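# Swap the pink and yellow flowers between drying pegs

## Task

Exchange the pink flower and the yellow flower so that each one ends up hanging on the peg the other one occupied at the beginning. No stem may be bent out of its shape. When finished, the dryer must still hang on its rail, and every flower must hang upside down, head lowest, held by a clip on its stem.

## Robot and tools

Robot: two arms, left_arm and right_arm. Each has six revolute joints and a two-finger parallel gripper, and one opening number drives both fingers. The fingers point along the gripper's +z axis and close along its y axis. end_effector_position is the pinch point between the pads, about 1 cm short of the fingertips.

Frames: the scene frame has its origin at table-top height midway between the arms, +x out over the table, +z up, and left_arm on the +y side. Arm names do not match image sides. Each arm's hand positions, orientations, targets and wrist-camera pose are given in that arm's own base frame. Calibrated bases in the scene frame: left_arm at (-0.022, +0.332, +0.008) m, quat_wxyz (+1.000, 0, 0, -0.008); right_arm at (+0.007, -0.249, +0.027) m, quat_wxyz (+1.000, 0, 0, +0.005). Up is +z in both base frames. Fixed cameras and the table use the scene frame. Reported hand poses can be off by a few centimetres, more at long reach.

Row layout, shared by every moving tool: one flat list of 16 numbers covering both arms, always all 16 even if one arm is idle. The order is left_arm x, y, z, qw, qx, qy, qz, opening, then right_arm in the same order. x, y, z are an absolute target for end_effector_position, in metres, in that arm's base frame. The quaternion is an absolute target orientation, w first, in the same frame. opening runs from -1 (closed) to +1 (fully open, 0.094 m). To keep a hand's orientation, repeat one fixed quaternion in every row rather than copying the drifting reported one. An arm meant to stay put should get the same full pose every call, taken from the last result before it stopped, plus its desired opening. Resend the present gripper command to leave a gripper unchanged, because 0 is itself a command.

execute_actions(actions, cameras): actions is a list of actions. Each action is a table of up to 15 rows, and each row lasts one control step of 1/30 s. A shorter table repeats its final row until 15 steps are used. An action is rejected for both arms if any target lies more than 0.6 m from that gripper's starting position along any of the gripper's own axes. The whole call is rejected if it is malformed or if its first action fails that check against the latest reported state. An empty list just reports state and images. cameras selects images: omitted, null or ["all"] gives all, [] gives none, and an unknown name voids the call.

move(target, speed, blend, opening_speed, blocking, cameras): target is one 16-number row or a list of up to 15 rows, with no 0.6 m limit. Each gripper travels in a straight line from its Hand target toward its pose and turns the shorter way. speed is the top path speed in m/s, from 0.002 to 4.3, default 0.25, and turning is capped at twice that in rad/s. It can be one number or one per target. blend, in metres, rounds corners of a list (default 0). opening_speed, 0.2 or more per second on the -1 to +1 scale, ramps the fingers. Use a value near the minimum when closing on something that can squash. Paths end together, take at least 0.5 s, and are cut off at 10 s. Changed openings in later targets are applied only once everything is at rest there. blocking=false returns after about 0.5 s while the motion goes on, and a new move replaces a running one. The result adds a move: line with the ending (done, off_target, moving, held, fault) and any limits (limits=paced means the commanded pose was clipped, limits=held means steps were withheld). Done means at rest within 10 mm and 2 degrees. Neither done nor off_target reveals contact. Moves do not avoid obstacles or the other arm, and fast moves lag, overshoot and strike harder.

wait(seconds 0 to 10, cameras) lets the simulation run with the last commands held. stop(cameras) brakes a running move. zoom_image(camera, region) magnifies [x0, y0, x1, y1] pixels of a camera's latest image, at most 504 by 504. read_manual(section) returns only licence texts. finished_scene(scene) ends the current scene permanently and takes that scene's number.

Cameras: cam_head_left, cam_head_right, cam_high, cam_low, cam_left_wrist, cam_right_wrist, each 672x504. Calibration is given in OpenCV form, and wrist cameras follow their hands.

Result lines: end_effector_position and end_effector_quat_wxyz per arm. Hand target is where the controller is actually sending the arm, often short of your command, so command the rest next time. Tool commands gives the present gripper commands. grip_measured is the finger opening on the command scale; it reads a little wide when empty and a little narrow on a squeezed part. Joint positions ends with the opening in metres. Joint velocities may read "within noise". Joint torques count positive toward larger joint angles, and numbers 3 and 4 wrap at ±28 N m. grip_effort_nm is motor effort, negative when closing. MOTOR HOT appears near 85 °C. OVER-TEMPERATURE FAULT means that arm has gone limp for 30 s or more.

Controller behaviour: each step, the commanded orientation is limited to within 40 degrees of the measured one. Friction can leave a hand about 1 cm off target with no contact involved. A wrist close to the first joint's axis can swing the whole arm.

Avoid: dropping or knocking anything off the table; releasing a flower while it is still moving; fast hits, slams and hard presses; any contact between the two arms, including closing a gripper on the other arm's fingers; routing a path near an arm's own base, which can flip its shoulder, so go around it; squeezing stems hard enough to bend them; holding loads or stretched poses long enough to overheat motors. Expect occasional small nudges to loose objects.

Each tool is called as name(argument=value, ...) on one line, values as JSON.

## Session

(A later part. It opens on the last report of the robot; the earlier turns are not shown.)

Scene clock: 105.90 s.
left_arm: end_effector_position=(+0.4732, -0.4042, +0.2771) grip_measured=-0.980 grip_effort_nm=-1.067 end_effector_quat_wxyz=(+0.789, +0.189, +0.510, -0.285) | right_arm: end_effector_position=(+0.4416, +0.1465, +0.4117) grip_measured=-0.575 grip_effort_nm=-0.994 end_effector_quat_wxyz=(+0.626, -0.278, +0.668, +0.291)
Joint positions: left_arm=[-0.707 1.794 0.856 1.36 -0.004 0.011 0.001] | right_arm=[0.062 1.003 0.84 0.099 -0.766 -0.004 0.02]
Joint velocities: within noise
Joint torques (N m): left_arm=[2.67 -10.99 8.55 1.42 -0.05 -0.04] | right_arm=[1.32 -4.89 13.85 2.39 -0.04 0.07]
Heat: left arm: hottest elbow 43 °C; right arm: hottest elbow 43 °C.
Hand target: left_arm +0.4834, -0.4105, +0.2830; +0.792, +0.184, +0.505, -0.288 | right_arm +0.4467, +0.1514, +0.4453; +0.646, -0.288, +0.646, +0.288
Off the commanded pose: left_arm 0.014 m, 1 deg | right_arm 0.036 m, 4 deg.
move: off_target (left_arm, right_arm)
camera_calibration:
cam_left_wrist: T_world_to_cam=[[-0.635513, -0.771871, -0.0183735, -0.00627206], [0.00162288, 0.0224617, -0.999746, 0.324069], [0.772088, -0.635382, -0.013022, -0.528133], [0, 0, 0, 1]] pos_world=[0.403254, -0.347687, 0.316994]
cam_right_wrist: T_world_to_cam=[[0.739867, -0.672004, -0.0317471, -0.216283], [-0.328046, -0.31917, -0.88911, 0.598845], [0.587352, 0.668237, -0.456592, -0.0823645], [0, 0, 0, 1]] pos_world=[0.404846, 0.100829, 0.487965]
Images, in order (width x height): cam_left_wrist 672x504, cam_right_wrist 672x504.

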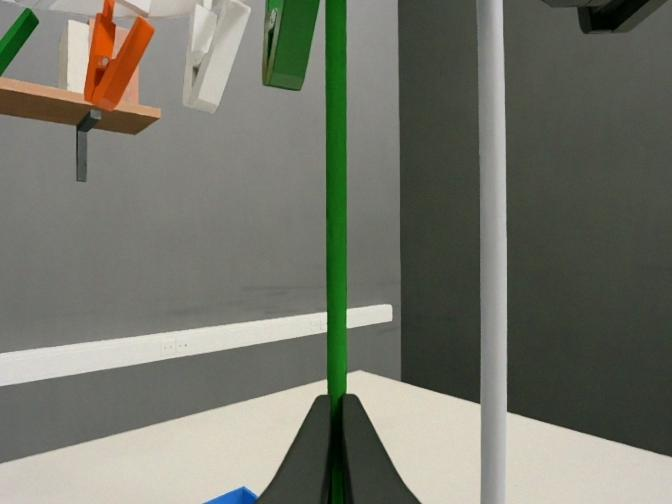

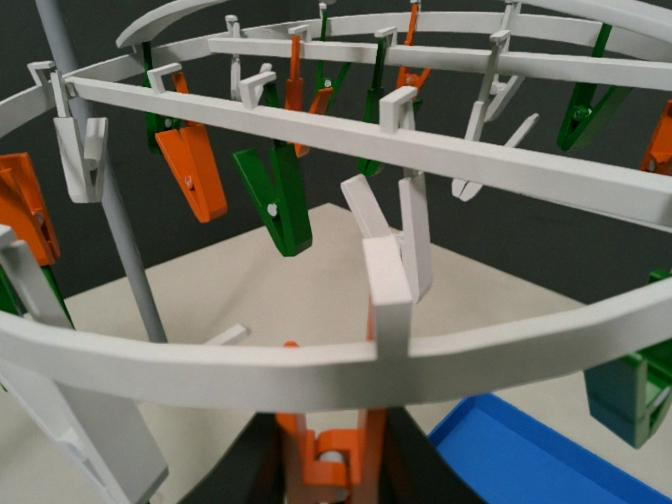

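move(target=[0.484, -0.411, 0.283, 0.792, 0.1837, 0.505, -0.288, -0.98, 0.449, 0.152, 0.446, 0.646, -0.2876, 0.646, 0.2876, -0.85], speed=0.05, opening_speed=0.3, cameras=["cam_left_wrist","cam_right_wrist"])

zoom_image(camera="cam_right_wrist", region=[200, 300, 450, 504])

Scene clock: 109.33 s.
left_arm: end_effector_position=(+0.4732, -0.4042, +0.2771) grip_measured=-0.980 grip_effort_nm=-1.062 end_effector_quat_wxyz=(+0.789, +0.189, +0.510, -0.285) | right_arm: end_effector_position=(+0.4416, +0.1465, +0.4117) grip_measured=-0.576 grip_effort_nm=-1.028 end_effector_quat_wxyz=(+0.626, -0.278, +0.668, +0.291)
Joint positions: left_arm=[-0.707 1.794 0.856 1.36 -0.004 0.011 0.001] | right_arm=[0.062 1.003 0.84 0.099 -0.766 -0.004 0.02]
Joint velocities: within noise
Joint torques (N m): left_arm=[2.73 -10.99 8.55 1.42 -0.05 -0.03] | right_arm=[1.32 -5.01 13.82 2.35 -0.05 0.07]
Heat: left arm: hottest elbow 43 °C; right arm: hottest elbow 44 °C.
Hand target: left_arm +0.4834, -0.4105, +0.2830; +0.792, +0.184, +0.505, -0.288 | right_arm +0.4467, +0.1514, +0.4453; +0.646, -0.288, +0.646, +0.288
Off the commanded pose: left_arm 0.014 m, 1 deg | right_arm 0.036 m, 4 deg.
move: off_target (left_arm, right_arm)
camera_calibration:
cam_left_wrist: T_world_to_cam=[[-0.635513, -0.771871, -0.0183735, -0.00627206], [0.00162288, 0.0224617, -0.999746, 0.324069], [0.772088, -0.635382, -0.013022, -0.528133], [0, 0, 0, 1]] pos_world=[0.403254, -0.347687, 0.316994]
cam_right_wrist: T_world_to_cam=[[0.739867, -0.672004, -0.0317471, -0.216283], [-0.328046, -0.31917, -0.88911, 0.598845], [0.587352, 0.668237, -0.456592, -0.0823645], [0, 0, 0, 1]] pos_world=[0.404846, 0.100829, 0.487965]
Images, in order (width x height): cam_left_wrist 672x504, cam_right_wrist 672x504.

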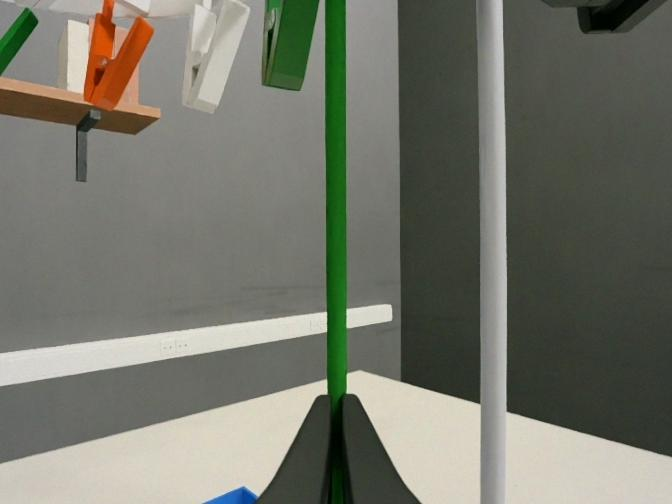

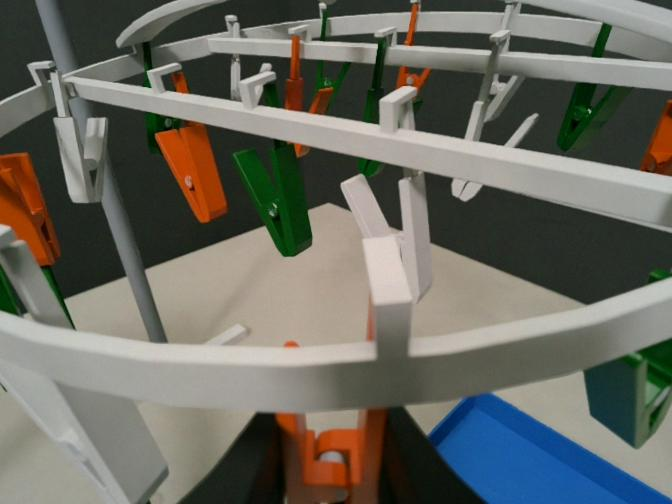

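Scaled by 2.016 from the camera's 672x504 image, which has a finer 960x720 frame.

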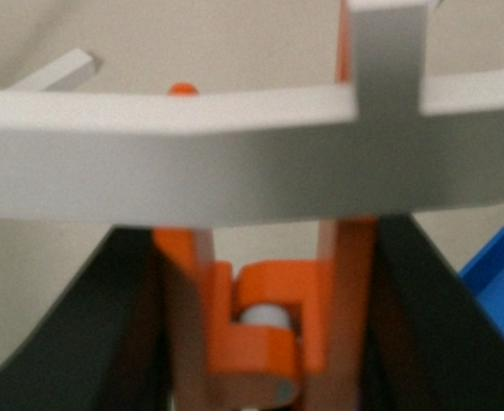

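move(target=[0.484, -0.411, 0.263, 0.792, 0.1837, 0.505, -0.288, -0.98, 0.449, 0.152, 0.446, 0.646, -0.2876, 0.646, 0.2876, -0.7], speed=0.05)

zoom_image(camera="cam_head_left", region=[280, 30, 400, 190])

zoom_image(camera="cam_low", region=[240, 120, 360, 260])

Scene clock: 112.57 s.
left_arm: end_effector_position=(+0.4767, -0.4072, +0.2514) grip_measured=-0.979 grip_effort_nm=-1.048 end_effector_quat_wxyz=(+0.782, +0.193, +0.520, -0.283) | right_arm: end_effector_position=(+0.4416, +0.1465, +0.4117) grip_measured=-0.576 grip_effort_nm=-1.033 end_effector_quat_wxyz=(+0.626, -0.278, +0.668, +0.291)
Joint positions: left_arm=[-0.707 1.845 0.856 1.383 -0.004 0.011 0.001] | right_arm=[0.062 1.003 0.84 0.099 -0.766 -0.004 0.02]
Joint velocities: within noise
Joint torques (N m): left_arm=[2.78 -11.58 7.82 2.69 -0.05 -0.03] | right_arm=[1.44 -5.13 13.85 2.41 -0.04 0.07]
Heat: left arm: hottest elbow 43 °C; right arm: hottest elbow 44 °C.
Hand target: left_arm +0.4835, -0.4106, +0.2628; +0.792, +0.184, +0.506, -0.288 | right_arm +0.4467, +0.1514, +0.4453; +0.646, -0.288, +0.646, +0.288
Off the commanded pose: left_arm 0.014 m, 2 deg | right_arm 0.036 m, 4 deg.
move: off_target (left_arm, right_arm)
camera_calibration:
cam_left_wrist: T_world_to_cam=[[-0.635932, -0.771517, -0.0187871, -0.00640544], [-0.0196377, 0.0405128, -0.998986, 0.315684], [0.771496, -0.634918, -0.0409142, -0.525487], [0, 0, 0, 1]] pos_world=[0.407537, -0.351372, 0.293744]
cam_right_wrist: T_world_to_cam=[[0.739867, -0.672004, -0.0317471, -0.216283], [-0.328046, -0.31917, -0.88911, 0.598845], [0.587352, 0.668237, -0.456592, -0.0823645], [0, 0, 0, 1]] pos_world=[0.404846, 0.100829, 0.487965]

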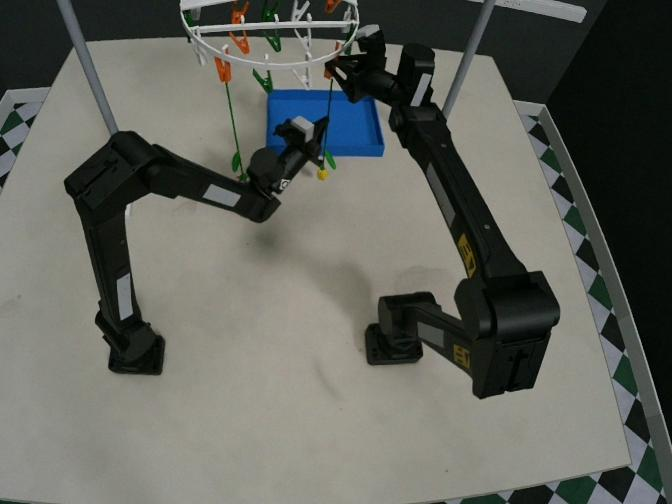

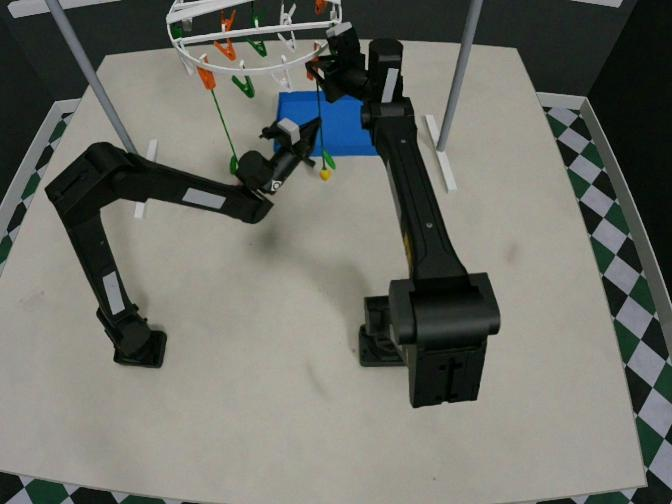

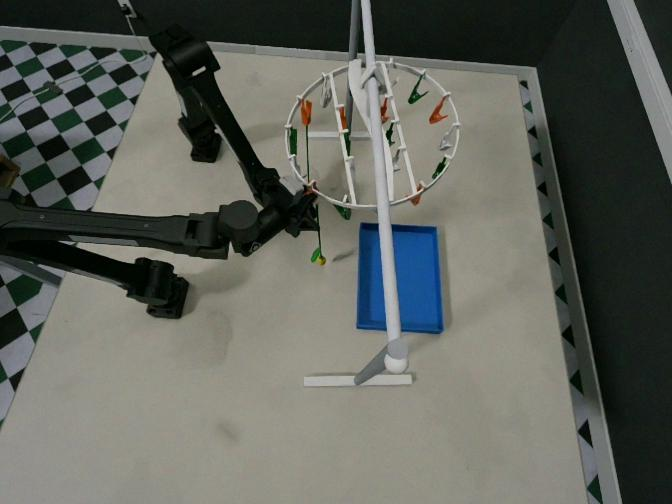

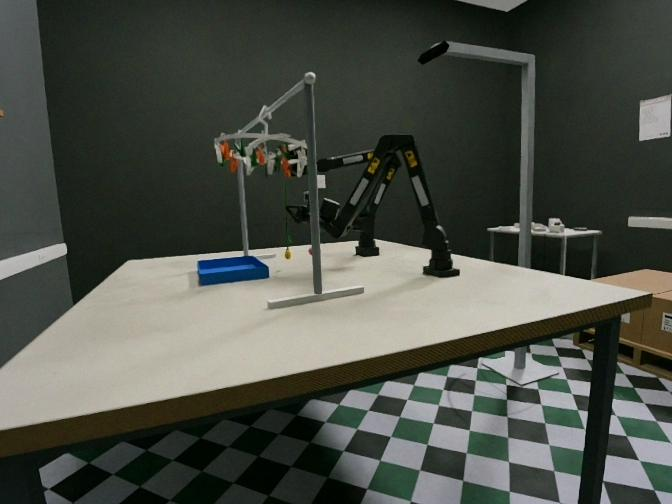

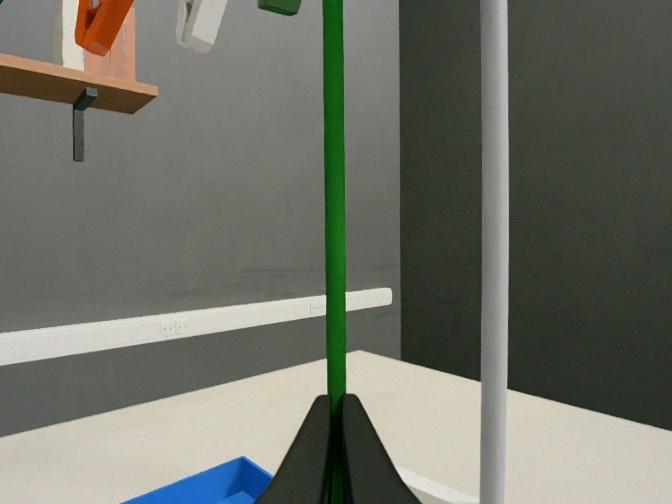

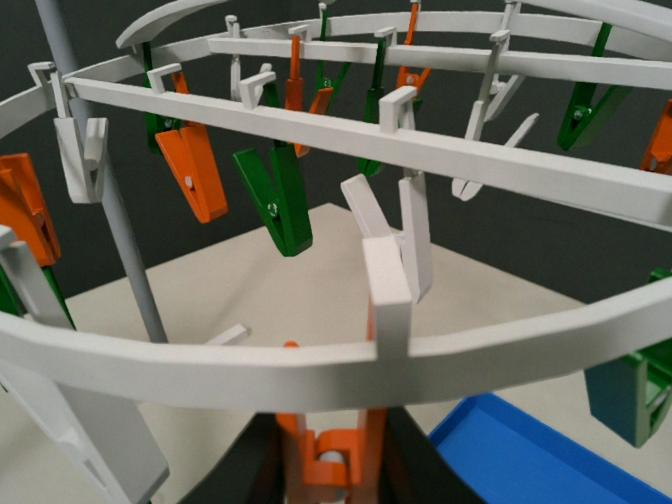

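Scaled by 3.150 from the camera's 672x504 image, which has a finer 960x720 frame.

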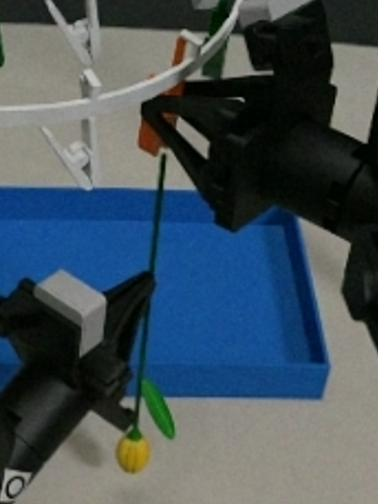

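Scaled by 3.600 from the camera's 672x504 image, which has a finer 960x720 frame.

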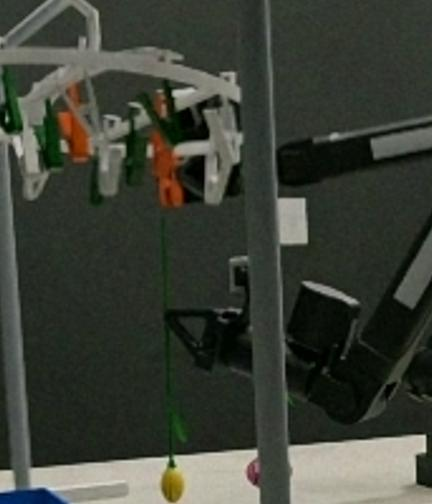

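move(target=[[0.484, -0.411, 0.233, 0.792, 0.1837, 0.505, -0.288, -0.98, 0.449, 0.152, 0.446, 0.646, -0.2876, 0.646, 0.2876, -0.576],[0.484, -0.411, 0.213, 0.792, 0.1837, 0.505, -0.288, -0.98, 0.449, 0.152, 0.446, 0.646, -0.2876, 0.646, 0.2876, -0.06],[0.41, -0.35, 0.213, 0.792, 0.1837, 0.505, -0.288, -0.98, 0.39, 0.087, 0.446, 0.646, -0.2876, 0.646, 0.2876, -0.06],[0.37, -0.30, 0.22, 0.792, 0.1837, 0.505, -0.288, -0.98, 0.32, 0.16, 0.42, 0.701, -0.0923, 0.701, 0.0923, 0.3]], speed=[0.05,0.05,0.08,0.2], opening_speed=0.4, cameras=["cam_left_wrist","cam_right_wrist","cam_high","cam_head_left"])

Scene clock: 127.30 s.
left_arm: end_effector_position=(+0.3696, -0.3054, +0.2122) grip_measured=-0.979 grip_effort_nm=-1.033 end_effector_quat_wxyz=(+0.758, +0.207, +0.554, -0.275) | right_arm: end_effector_position=(+0.3203, +0.1561, +0.4283) grip_measured=+0.298 grip_effort_nm=0.071 end_effector_quat_wxyz=(+0.705, -0.089, +0.698, +0.090)
Joint positions: left_arm=[-0.682 1.665 0.413 1.559 0.022 0.003 0.001] | right_arm=[0.636 0.558 0.655 -0.085 0.382 -0.004 0.061]
Joint velocities: within noise
Joint torques (N m): left_arm=[3.25 -9.35 3.4 2.24 0.13 -0.07] | right_arm=[1.26 1.55 8.62 2.22 0.09 0.08]
Heat: left arm: hottest elbow 42 °C; right arm: hottest elbow 46 °C.
Hand target: left_arm +0.3701, -0.3002, +0.2207; +0.764, +0.199, +0.547, -0.277 | right_arm +0.3200, +0.1599, +0.4201; +0.701, -0.092, +0.701, +0.092
Off the commanded pose: left_arm 0.009 m, 7 deg | right_arm 0.009 m, 1 deg.
joint sent to its limit (left arm) — joint 4 (wrist pitch), upper limit. The joint targets are off in orientation, not in position.
move: off_target (left_arm); target 2's new opening was sent with right_arm's hand 0.036 m and 4 deg from that target
camera_calibration:
cam_left_wrist: T_world_to_cam=[[-0.638503, -0.769346, -0.0205166, 0.00524698], [-0.0854739, 0.0973802, -0.99157, 0.310393], [0.764858, -0.631367, -0.127937, -0.35786], [0, 0, 0, 1]] pos_world=[0.303593, -0.252131, 0.262101]
cam_right_wrist: T_world_to_cam=[[0.256415, -0.96653, 0.00845028, 0.0640226], [-0.389849, -0.111417, -0.914114, 0.575025], [0.88446, 0.231098, -0.40537, -0.0588219], [0, 0, 0, 1]] pos_world=[0.259782, 0.139541, 0.501253]
Images, in order (width x height): cam_head_left 672x504, cam_high 672x504, cam_left_wrist 672x504, cam_right_wrist 672x504.

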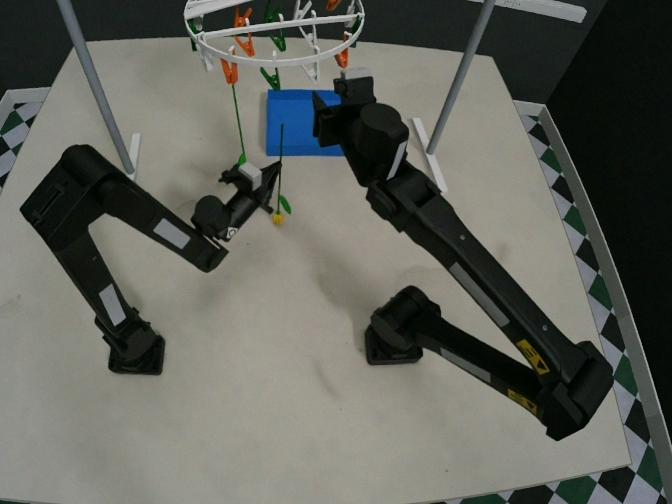

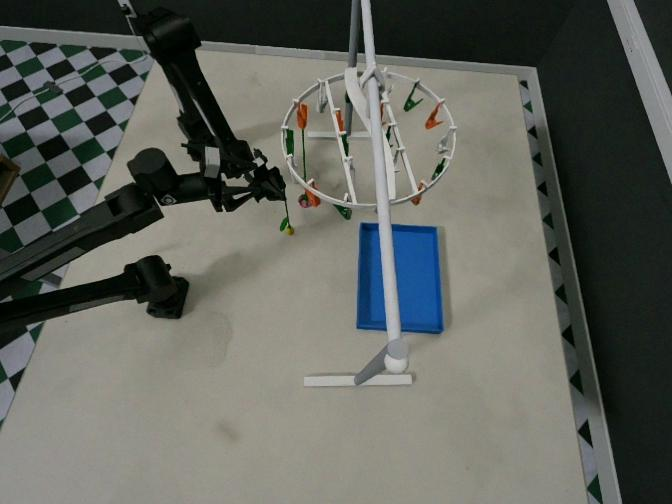

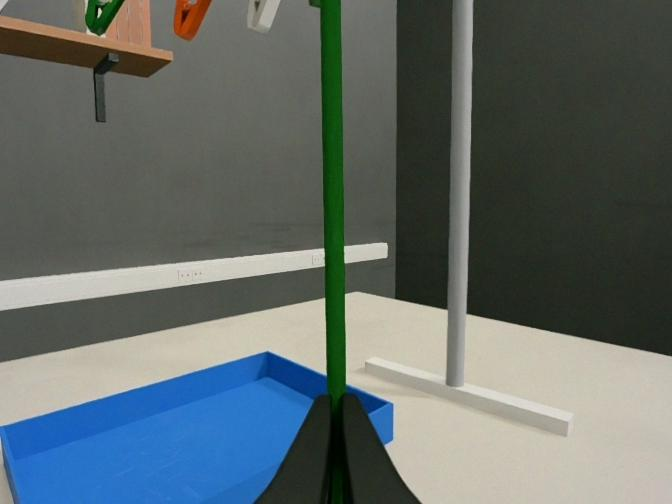

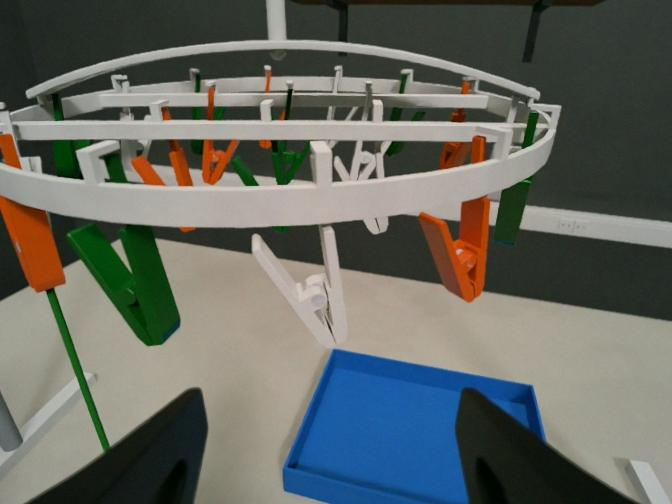

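move(target=[0.37, -0.30, 0.23, 0.792, 0.1837, 0.505, -0.288, -0.98, 0.346, 0.167, 0.425, 0.6964, -0.1228, 0.6964, 0.1228, 0.1], cameras=["cam_right_wrist"])

Scene clock: 133.30 s.
left_arm: end_effector_position=(+0.3686, -0.3043, +0.2199) grip_measured=-0.972 grip_effort_nm=-0.862 end_effector_quat_wxyz=(+0.763, +0.204, +0.547, -0.276) | right_arm: end_effector_position=(+0.3433, +0.1696, +0.4096) grip_measured=+0.101 grip_effort_nm=-0.076 end_effector_quat_wxyz=(+0.685, -0.131, +0.706, +0.120)
Joint positions: left_arm=[-0.681 1.649 0.413 1.559 0.022 0.002 0.001] | right_arm=[0.543 0.633 0.655 -0.054 0.186 -0.004 0.052]
Joint velocities: within noise
Joint torques (N m): left_arm=[3.31 -9.29 3.9 2.19 0.12 -0.06] | right_arm=[-0.03 0.26 11.08 2.67 -0.07 0.07]
Heat: left arm: hottest elbow 41 °C; right arm: hottest elbow 45 °C.
Hand target: left_arm +0.3701, -0.3001, +0.2305; +0.770, +0.196, +0.538, -0.280 | right_arm +0.3455, +0.1669, +0.4249; +0.696, -0.123, +0.696, +0.123
Off the commanded pose: left_arm 0.011 m, 6 deg | right_arm 0.016 m, 2 deg.
joint sent to its limit (left arm) — joint 4 (wrist pitch), upper limit. The joint targets are off in orientation, not in position.
move: off_target (left_arm, right_arm)
camera_calibration:
cam_right_wrist: T_world_to_cam=[[0.355257, -0.934582, 0.0186652, 0.0277987], [-0.409646, -0.173602, -0.895574, 0.578102], [0.840228, 0.310513, -0.444521, -0.0721667], [0, 0, 0, 1]] pos_world=[0.287578, 0.148749, 0.485134]
Images, in order (width x height): cam_right_wrist 672x504.

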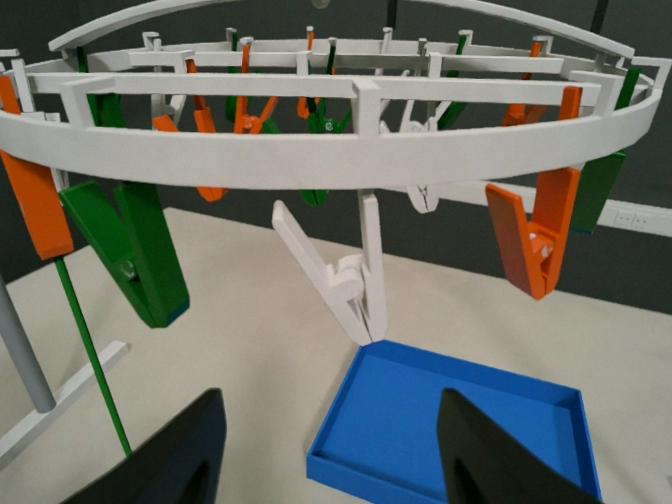

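move(target=[[0.37, -0.30, 0.23, 0.792, 0.1837, 0.505, -0.288, -0.98, 0.349, 0.167, 0.447, 0.6964, -0.1228, 0.6964, 0.1228, 0.03],[0.37, -0.30, 0.23, 0.792, 0.1837, 0.505, -0.288, -0.98, 0.380, 0.1795, 0.449, 0.6964, -0.1228, 0.6964, 0.1228, 0.03]], speed=0.1, cameras=["cam_right_wrist","cam_left_wrist"])

Scene clock: 143.77 s.
left_arm: end_effector_position=(+0.3686, -0.3043, +0.2199) grip_measured=-0.980 grip_effort_nm=-1.038 end_effector_quat_wxyz=(+0.763, +0.204, +0.548, -0.277) | right_arm: end_effector_position=(+0.3735, +0.1807, +0.4066) grip_measured=+0.031 grip_effort_nm=-0.081 end_effector_quat_wxyz=(+0.671, -0.136, +0.720, +0.116)
Joint positions: left_arm=[-0.681 1.649 0.413 1.559 0.022 0.001 0.001] | right_arm=[0.518 0.744 0.711 -0.041 0.16 -0.004 0.048]
Joint velocities: within noise
Joint torques (N m): left_arm=[3.25 -9.29 3.9 2.21 0.12 -0.06] | right_arm=[-0.15 -1.08 14.26 2.71 -0.07 0.06]
Heat: left arm: hottest elbow 40 °C; right arm: hottest elbow 46 °C.
Hand target: left_arm +0.3701, -0.3001, +0.2305; +0.770, +0.196, +0.538, -0.280 | right_arm +0.3772, +0.1784, +0.4479; +0.696, -0.123, +0.696, +0.123
Off the commanded pose: left_arm 0.011 m, 6 deg | right_arm 0.043 m, 4 deg.
joint sent to its limit (left arm) — joint 4 (wrist pitch), upper limit. The joint targets are off in orientation, not in position.
move: off_target (left_arm, right_arm)
camera_calibration:
cam_left_wrist: T_world_to_cam=[[-0.638201, -0.76962, -0.0196103, 0.00518118], [-0.0732217, 0.0860359, -0.993598, 0.310321], [0.76638, -0.632679, -0.111261, -0.360098], [0, 0, 0, 1]] pos_world=[0.302001, -0.250538, 0.268371]
cam_right_wrist: T_world_to_cam=[[0.356405, -0.934021, 0.0240746, 0.0247836], [-0.441388, -0.191023, -0.876748, 0.597116], [0.8235, 0.301851, -0.480347, -0.0799662], [0, 0, 0, 1]] pos_world=[0.320579, 0.161349, 0.484512]
Images, in order (width x height): cam_left_wrist 672x504, cam_right_wrist 672x504.

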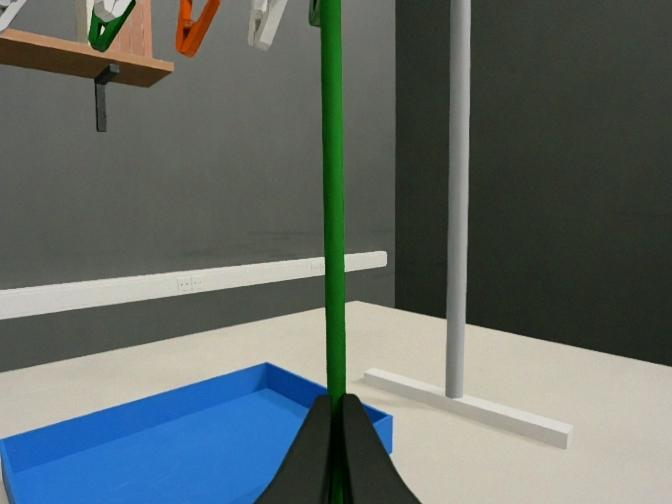

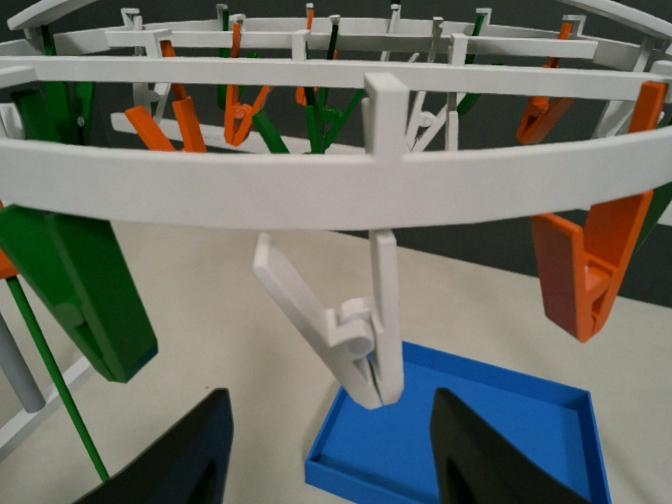

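move(target=[[0.37, -0.30, 0.23, 0.792, 0.1837, 0.505, -0.288, -0.98, 0.380, 0.1795, 0.468, 0.6964, -0.1228, 0.6964, 0.1228, 0.03]], speed=0.1, cameras=["cam_right_wrist"])

Scene clock: 150.60 s.
left_arm: end_effector_position=(+0.3686, -0.3043, +0.2199) grip_measured=-0.976 grip_effort_nm=-0.989 end_effector_quat_wxyz=(+0.763, +0.204, +0.548, -0.277) | right_arm: end_effector_position=(+0.3746, +0.1811, +0.4341) grip_measured=+0.031 grip_effort_nm=-0.076 end_effector_quat_wxyz=(+0.681, -0.132, +0.710, +0.119)
Joint positions: left_arm=[-0.681 1.649 0.413 1.559 0.022 0.001 0.001] | right_arm=[0.518 0.746 0.765 -0.064 0.16 -0.004 0.048]
Joint velocities: within noise
Joint torques (N m): left_arm=[3.25 -9.29 3.92 2.21 0.12 -0.06] | right_arm=[-0.32 -0.91 14.16 1.7 -0.06 0.06]
Heat: left arm: hottest elbow 39 °C; right arm: hottest elbow 48 °C.
Hand target: left_arm +0.3701, -0.3001, +0.2305; +0.770, +0.196, +0.538, -0.280 | right_arm +0.3782, +0.1787, +0.4674; +0.697, -0.123, +0.696, +0.123
Off the commanded pose: left_arm 0.011 m, 6 deg | right_arm 0.034 m, 3 deg.
joint sent to its limit (left arm) — joint 4 (wrist pitch), upper limit. The joint targets are off in orientation, not in position.
move: off_target (left_arm, right_arm)
camera_calibration:
cam_right_wrist: T_world_to_cam=[[0.355492, -0.934475, 0.019563, 0.0265314], [-0.418536, -0.177863, -0.890614, 0.616833], [0.835735, 0.308418, -0.45434, -0.0847675], [0, 0, 0, 1]] pos_world=[0.319578, 0.160649, 0.510328]
Images, in order (width x height): cam_right_wrist 672x504.

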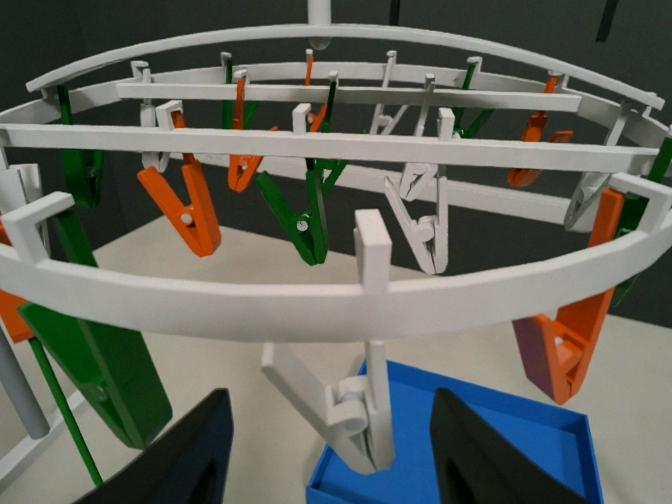

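move(target=[[0.37, -0.30, 0.23, 0.792, 0.1837, 0.505, -0.288, -0.98, 0.380, 0.1795, 0.450, 0.6964, -0.1228, 0.6964, 0.1228, 0.03],[0.37, -0.30, 0.23, 0.792, 0.1837, 0.505, -0.288, -0.98, 0.402, 0.187, 0.452, 0.6964, -0.1228, 0.6964, 0.1228, 0.03]], speed=0.06, cameras=["cam_right_wrist"])

Scene clock: 156.67 s.
left_arm: end_effector_position=(+0.3686, -0.3043, +0.2199) grip_measured=-0.975 grip_effort_nm=-0.984 end_effector_quat_wxyz=(+0.763, +0.204, +0.548, -0.277) | right_arm: end_effector_position=(+0.3962, +0.1888, +0.4178) grip_measured=+0.031 grip_effort_nm=-0.081 end_effector_quat_wxyz=(+0.675, -0.134, +0.716, +0.117)
Joint positions: left_arm=[-0.681 1.649 0.413 1.559 0.022 0.001 0.001] | right_arm=[0.502 0.82 0.765 -0.007 0.145 -0.004 0.048]
Joint velocities: within noise
Joint torques (N m): left_arm=[3.31 -9.23 3.92 2.19 0.12 -0.05] | right_arm=[-0.15 -2.55 13.31 2.69 -0.08 0.06]
Heat: left arm: hottest elbow 39 °C; right arm: hottest elbow 47 °C.
Hand target: left_arm +0.3701, -0.3001, +0.2305; +0.770, +0.196, +0.538, -0.280 | right_arm +0.4001, +0.1863, +0.4514; +0.696, -0.123, +0.696, +0.123
Off the commanded pose: left_arm 0.011 m, 6 deg | right_arm 0.035 m, 4 deg.
joint sent to its limit (left arm) — joint 4 (wrist pitch), upper limit. The joint targets are off in orientation, not in position.
move: off_target (left_arm, right_arm)
camera_calibration:
cam_right_wrist: T_world_to_cam=[[0.356092, -0.934207, 0.0213396, 0.0253161], [-0.432762, -0.18511, -0.882299, 0.616239], [0.8282, 0.304945, -0.470206, -0.102401], [0, 0, 0, 1]] pos_world=[0.342479, 0.168949, 0.495017]
Images, in order (width x height): cam_right_wrist 672x504.

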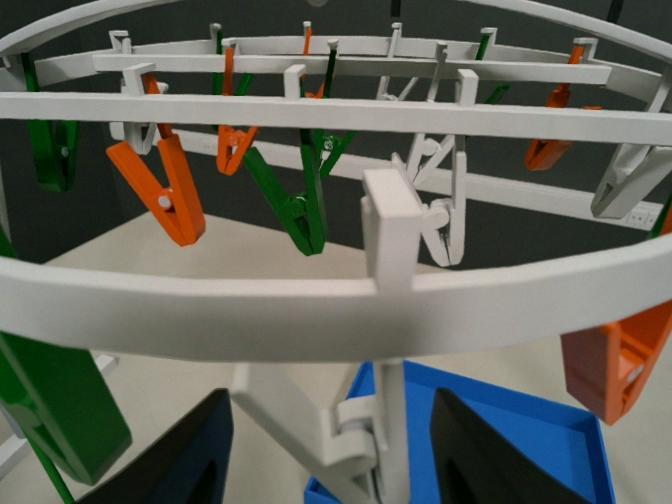

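move(target=[[0.37, -0.30, 0.23, 0.792, 0.1837, 0.505, -0.288, -0.98, 0.401, 0.1905, 0.453, 0.6964, -0.1228, 0.6964, 0.1228, 0.07],[0.37, -0.30, 0.23, 0.792, 0.1837, 0.505, -0.288, -0.98, 0.409, 0.1935, 0.453, 0.6964, -0.1228, 0.6964, 0.1228, 0.07]], speed=0.06, cameras=["cam_right_wrist"])

Scene clock: 161.50 s.
left_arm: end_effector_position=(+0.3686, -0.3043, +0.2199) grip_measured=-0.979 grip_effort_nm=-1.033 end_effector_quat_wxyz=(+0.763, +0.204, +0.548, -0.277) | right_arm: end_effector_position=(+0.4019, +0.1903, +0.4121) grip_measured=+0.069 grip_effort_nm=0.071 end_effector_quat_wxyz=(+0.673, -0.132, +0.719, +0.113)
Joint positions: left_arm=[-0.681 1.649 0.413 1.559 0.022 0.001 0.001] | right_arm=[0.502 0.84 0.765 0.004 0.153 -0.004 0.05]
Joint velocities: within noise
Joint torques (N m): left_arm=[3.31 -9.29 3.92 2.21 0.12 -0.06] | right_arm=[0.44 -2.43 14.31 2.74 -0.06 0.07]
Heat: left arm: hottest elbow 38 °C; right arm: hottest elbow 46 °C.
Hand target: left_arm +0.3701, -0.3001, +0.2305; +0.770, +0.196, +0.538, -0.280 | right_arm +0.4062, +0.1922, +0.4522; +0.696, -0.123, +0.696, +0.123
Off the commanded pose: left_arm 0.011 m, 6 deg | right_arm 0.042 m, 4 deg.
joint sent to its limit (left arm) — joint 4 (wrist pitch), upper limit. The joint targets are off in orientation, not in position.
move: off_target (left_arm, right_arm)
camera_calibration:
cam_right_wrist: T_world_to_cam=[[0.348428, -0.937049, 0.0231578, 0.0276656], [-0.440813, -0.185613, -0.878198, 0.615592], [0.827213, 0.295781, -0.477736, -0.104991], [0, 0, 0, 1]] pos_world=[0.348572, 0.17124, 0.489813]
Images, in order (width x height): cam_right_wrist 672x504.

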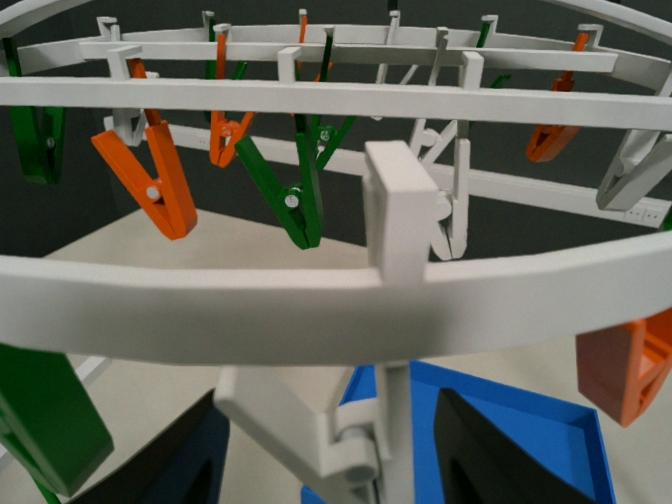

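move(target=[[0.37, -0.30, 0.23, 0.792, 0.1837, 0.505, -0.288, -0.98, 0.393, 0.193, 0.456, 0.6964, -0.1228, 0.6964, 0.1228, 0.07],[0.37, -0.30, 0.23, 0.792, 0.1837, 0.505, -0.288, -0.98, 0.3965, 0.1985, 0.458, 0.6964, -0.1228, 0.6964, 0.1228, 0.07],[0.37, -0.30, 0.23, 0.792, 0.1837, 0.505, -0.288, -0.98, 0.412, 0.203, 0.460, 0.6964, -0.1228, 0.6964, 0.1228, 0.07]], speed=0.06, cameras=["cam_right_wrist"])

Scene clock: 169.83 s.
left_arm: end_effector_position=(+0.3686, -0.3043, +0.2199) grip_measured=-0.977 grip_effort_nm=-1.009 end_effector_quat_wxyz=(+0.763, +0.204, +0.548, -0.277) | right_arm: end_effector_position=(+0.4063, +0.1994, +0.4196) grip_measured=+0.069 grip_effort_nm=0.066 end_effector_quat_wxyz=(+0.674, -0.132, +0.718, +0.112)
Joint positions: left_arm=[-0.681 1.649 0.413 1.559 0.022 0.001 0.001] | right_arm=[0.524 0.865 0.795 0.002 0.177 -0.004 0.05]
Joint velocities: within noise
Joint torques (N m): left_arm=[3.25 -9.35 3.92 2.19 0.12 -0.06] | right_arm=[0.5 -2.9 14.3 2.58 -0.05 0.08]
Heat: left arm: hottest elbow 38 °C; right arm: hottest elbow 46 °C.
Hand target: left_arm +0.3701, -0.3001, +0.2305; +0.770, +0.196, +0.538, -0.280 | right_arm +0.4095, +0.2017, +0.4591; +0.696, -0.123, +0.696, +0.123
Off the commanded pose: left_arm 0.011 m, 6 deg | right_arm 0.041 m, 4 deg.
joint sent to its limit (left arm) — joint 4 (wrist pitch), upper limit. The joint targets are off in orientation, not in position.
move: off_target (left_arm, right_arm)
camera_calibration:
cam_right_wrist: T_world_to_cam=[[0.346641, -0.937681, 0.0243969, 0.0348157], [-0.438375, -0.184943, -0.879559, 0.625216], [0.829257, 0.294196, -0.475164, -0.109326], [0, 0, 0, 1]] pos_world=[0.35267, 0.180438, 0.497117]
Images, in order (width x height): cam_right_wrist 672x504.

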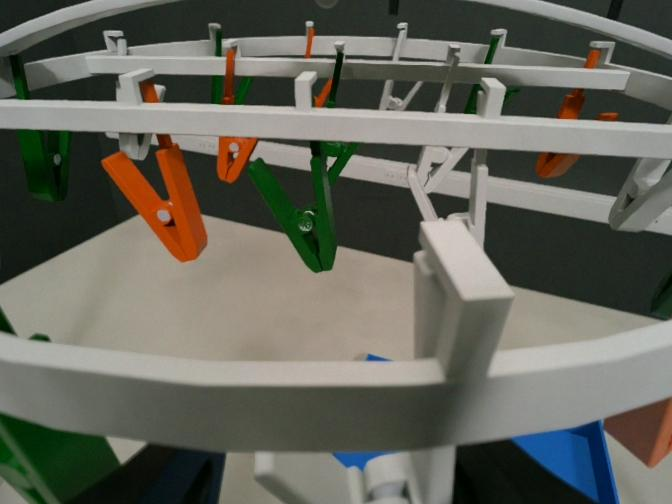

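move(target=[[0.37, -0.30, 0.23, 0.792, 0.1837, 0.505, -0.288, -0.98, 0.4135, 0.1965, 0.460, 0.6964, -0.1228, 0.6964, 0.1228, 0.07]], speed=0.06, cameras=["cam_right_wrist"])

zoom_image(camera="cam_right_wrist", region=[170, 300, 520, 504])

Scene clock: 173.20 s.
left_arm: end_effector_position=(+0.3686, -0.3043, +0.2199) grip_measured=-0.976 grip_effort_nm=-0.984 end_effector_quat_wxyz=(+0.763, +0.204, +0.548, -0.277) | right_arm: end_effector_position=(+0.4073, +0.1982, +0.4195) grip_measured=+0.069 grip_effort_nm=0.066 end_effector_quat_wxyz=(+0.673, -0.135, +0.718, +0.116)
Joint positions: left_arm=[-0.681 1.649 0.413 1.559 0.022 0.001 0.001] | right_arm=[0.513 0.865 0.795 0.002 0.156 -0.004 0.05]
Joint velocities: within noise
Joint torques (N m): left_arm=[3.25 -9.29 3.92 2.22 0.12 -0.05] | right_arm=[-0.21 -3.55 14.12 2.44 -0.06 0.06]
Heat: left arm: hottest elbow 38 °C; right arm: hottest elbow 47 °C.
Hand target: left_arm +0.3701, -0.3001, +0.2305; +0.770, +0.196, +0.539, -0.280 | right_arm +0.4111, +0.1954, +0.4592; +0.696, -0.123, +0.696, +0.123
Off the commanded pose: left_arm 0.011 m, 6 deg | right_arm 0.041 m, 4 deg.
joint sent to its limit (left arm) — joint 4 (wrist pitch), upper limit. The joint targets are off in orientation, not in position.
move: off_target (left_arm, right_arm)
camera_calibration:
cam_right_wrist: T_world_to_cam=[[0.355873, -0.934254, 0.0228968, 0.0294564], [-0.43725, -0.188109, -0.879447, 0.62555], [0.825934, 0.30296, -0.475446, -0.110105], [0, 0, 0, 1]] pos_world=[0.353978, 0.178549, 0.497115]
Images, in order (width x height): cam_right_wrist 672x504.

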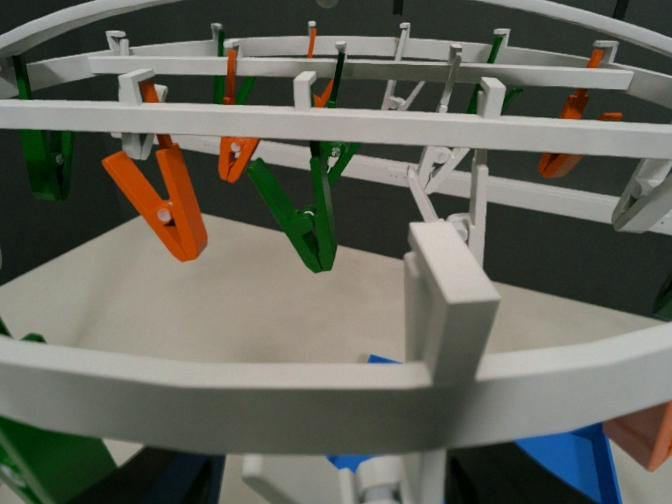

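Scaled by 1.440 from the camera's 672x504 image, which has a finer 960x720 frame.

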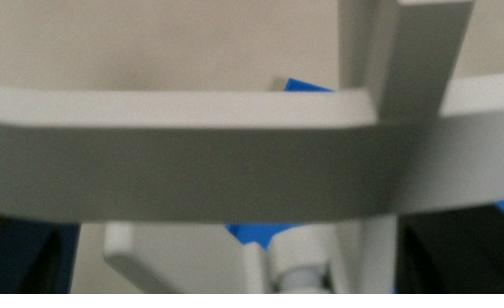

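move(target=[[0.37, -0.30, 0.23, 0.792, 0.1837, 0.505, -0.288, -0.98, 0.4145, 0.1965, 0.459, 0.6964, -0.1228, 0.6964, 0.1228, -0.72]], speed=0.06, opening_speed=0.3)

zoom_image(camera="cam_right_wrist", region=[170, 300, 520, 504])

zoom_image(camera="cam_low", region=[240, 120, 360, 260])

zoom_image(camera="cam_head_left", region=[200, 20, 400, 230])

Scene clock: 178.57 s.
left_arm: end_effector_position=(+0.3686, -0.3043, +0.2199) grip_measured=-0.980 grip_effort_nm=-1.048 end_effector_quat_wxyz=(+0.763, +0.204, +0.548, -0.277) | right_arm: end_effector_position=(+0.4076, +0.1977, +0.4195) grip_measured=-0.574 grip_effort_nm=-1.033 end_effector_quat_wxyz=(+0.673, -0.135, +0.718, +0.116)
Joint positions: left_arm=[-0.681 1.649 0.413 1.559 0.022 0.001 0.001] | right_arm=[0.511 0.865 0.795 0.002 0.154 -0.004 0.02]
Joint velocities: within noise
Joint torques (N m): left_arm=[3.25 -9.35 3.92 2.21 0.12 -0.06] | right_arm=[-0.15 -3.31 14 2.61 -0.07 0.07]
Heat: left arm: hottest elbow 37 °C; right arm: hottest elbow 48 °C.
Hand target: left_arm +0.3701, -0.3001, +0.2305; +0.770, +0.196, +0.539, -0.280 | right_arm +0.4121, +0.1954, +0.4582; +0.696, -0.123, +0.696, +0.123
Off the commanded pose: left_arm 0.011 m, 6 deg | right_arm 0.040 m, 4 deg.
joint sent to its limit (left arm) — joint 4 (wrist pitch), upper limit. The joint targets are off in orientation, not in position.
move: off_target (left_arm, right_arm)
camera_calibration:
cam_left_wrist: T_world_to_cam=[[-0.638286, -0.769559, -0.0192396, 0.00519932], [-0.0734501, 0.0857617, -0.993605, 0.310315], [0.766287, -0.632791, -0.111265, -0.360033], [0, 0, 0, 1]] pos_world=[0.302, -0.250438, 0.268371]
cam_right_wrist: T_world_to_cam=[[0.355909, -0.934243, 0.0227697, 0.0289309], [-0.437267, -0.188016, -0.879459, 0.625582], [0.825909, 0.303051, -0.47543, -0.110217], [0, 0, 0, 1]] pos_world=[0.354278, 0.178049, 0.497115]

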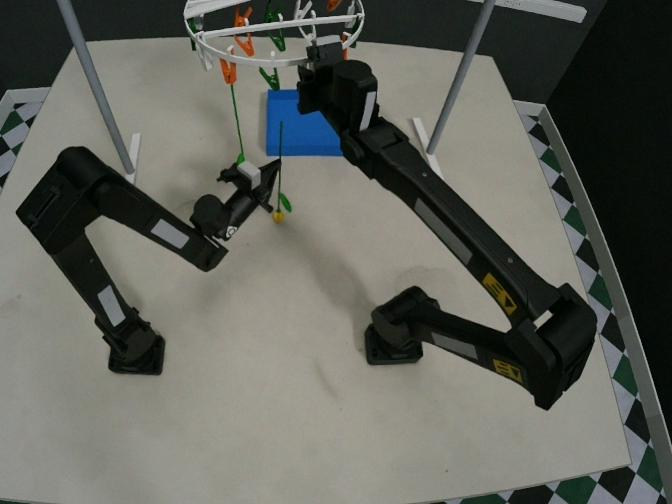

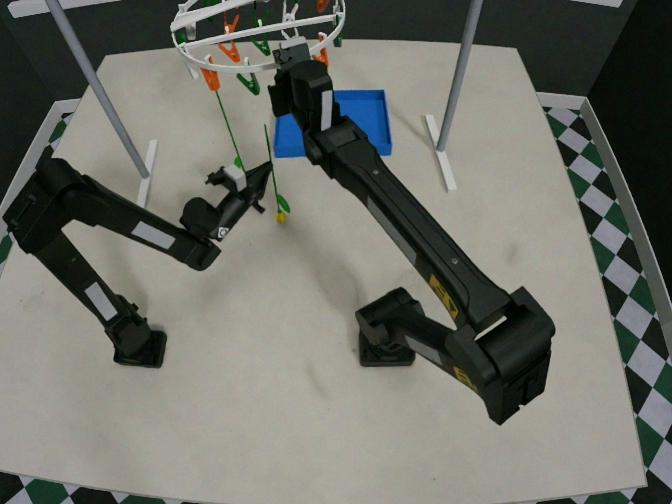

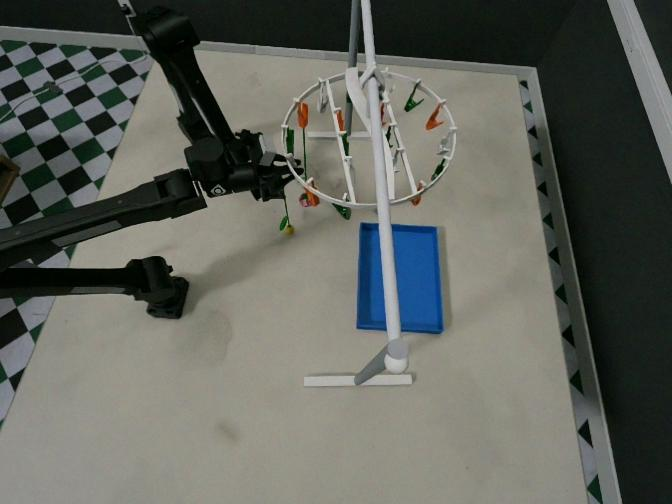

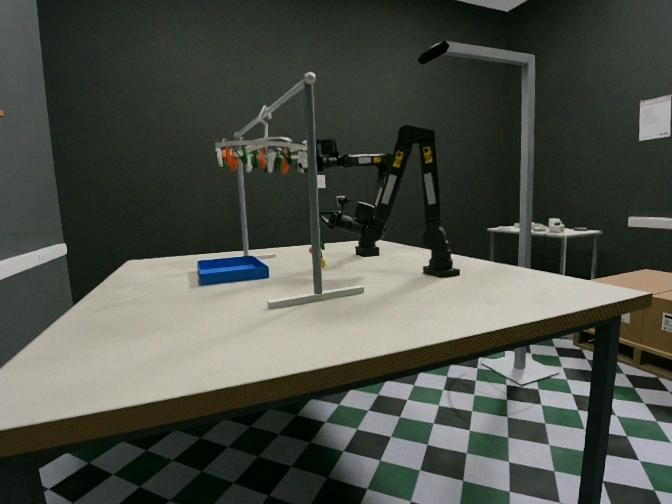

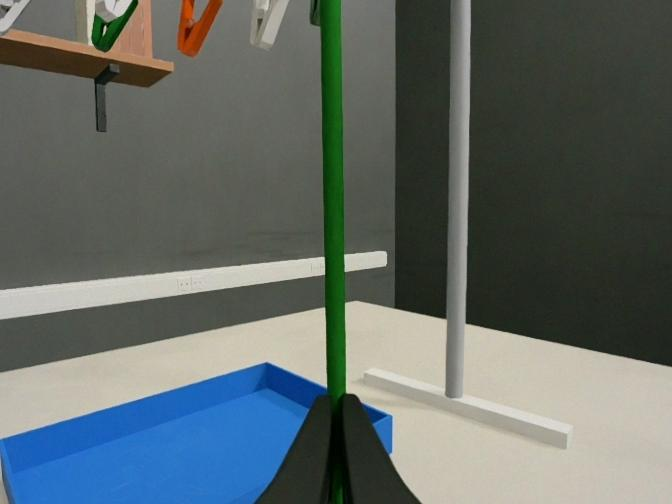

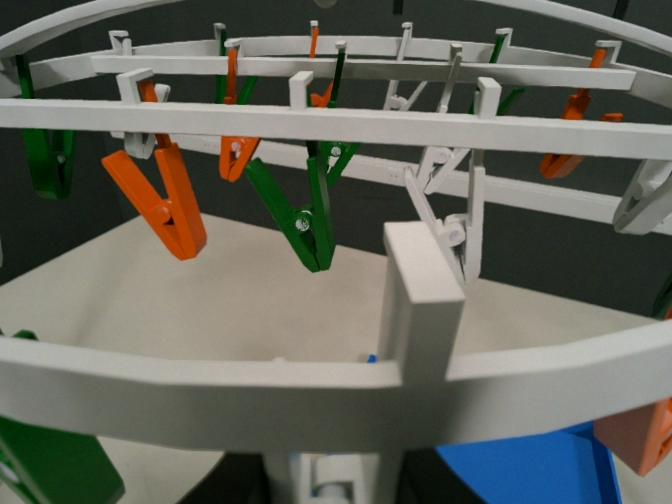

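Scaled by 1.440 from the camera's 672x504 image, which has a finer 960x720 frame.

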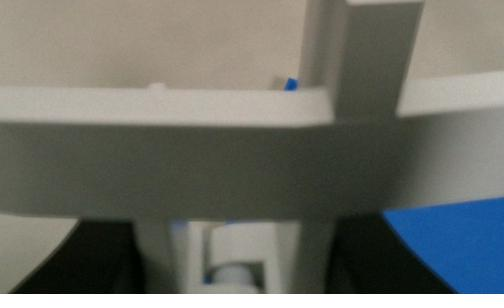

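Scaled by 3.600 from the camera's 672x504 image, which has a finer 960x720 frame.

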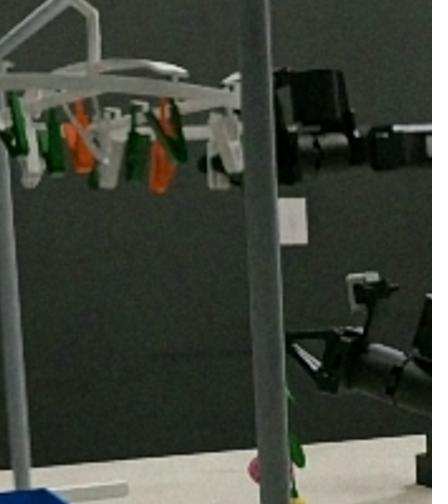

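Scaled by 2.400 from the camera's 672x504 image, which has a finer 960x720 frame.

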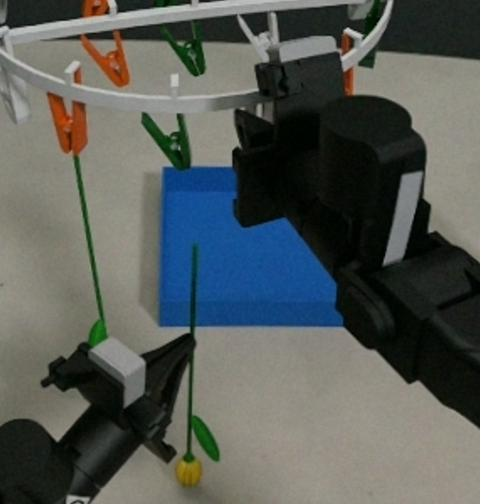

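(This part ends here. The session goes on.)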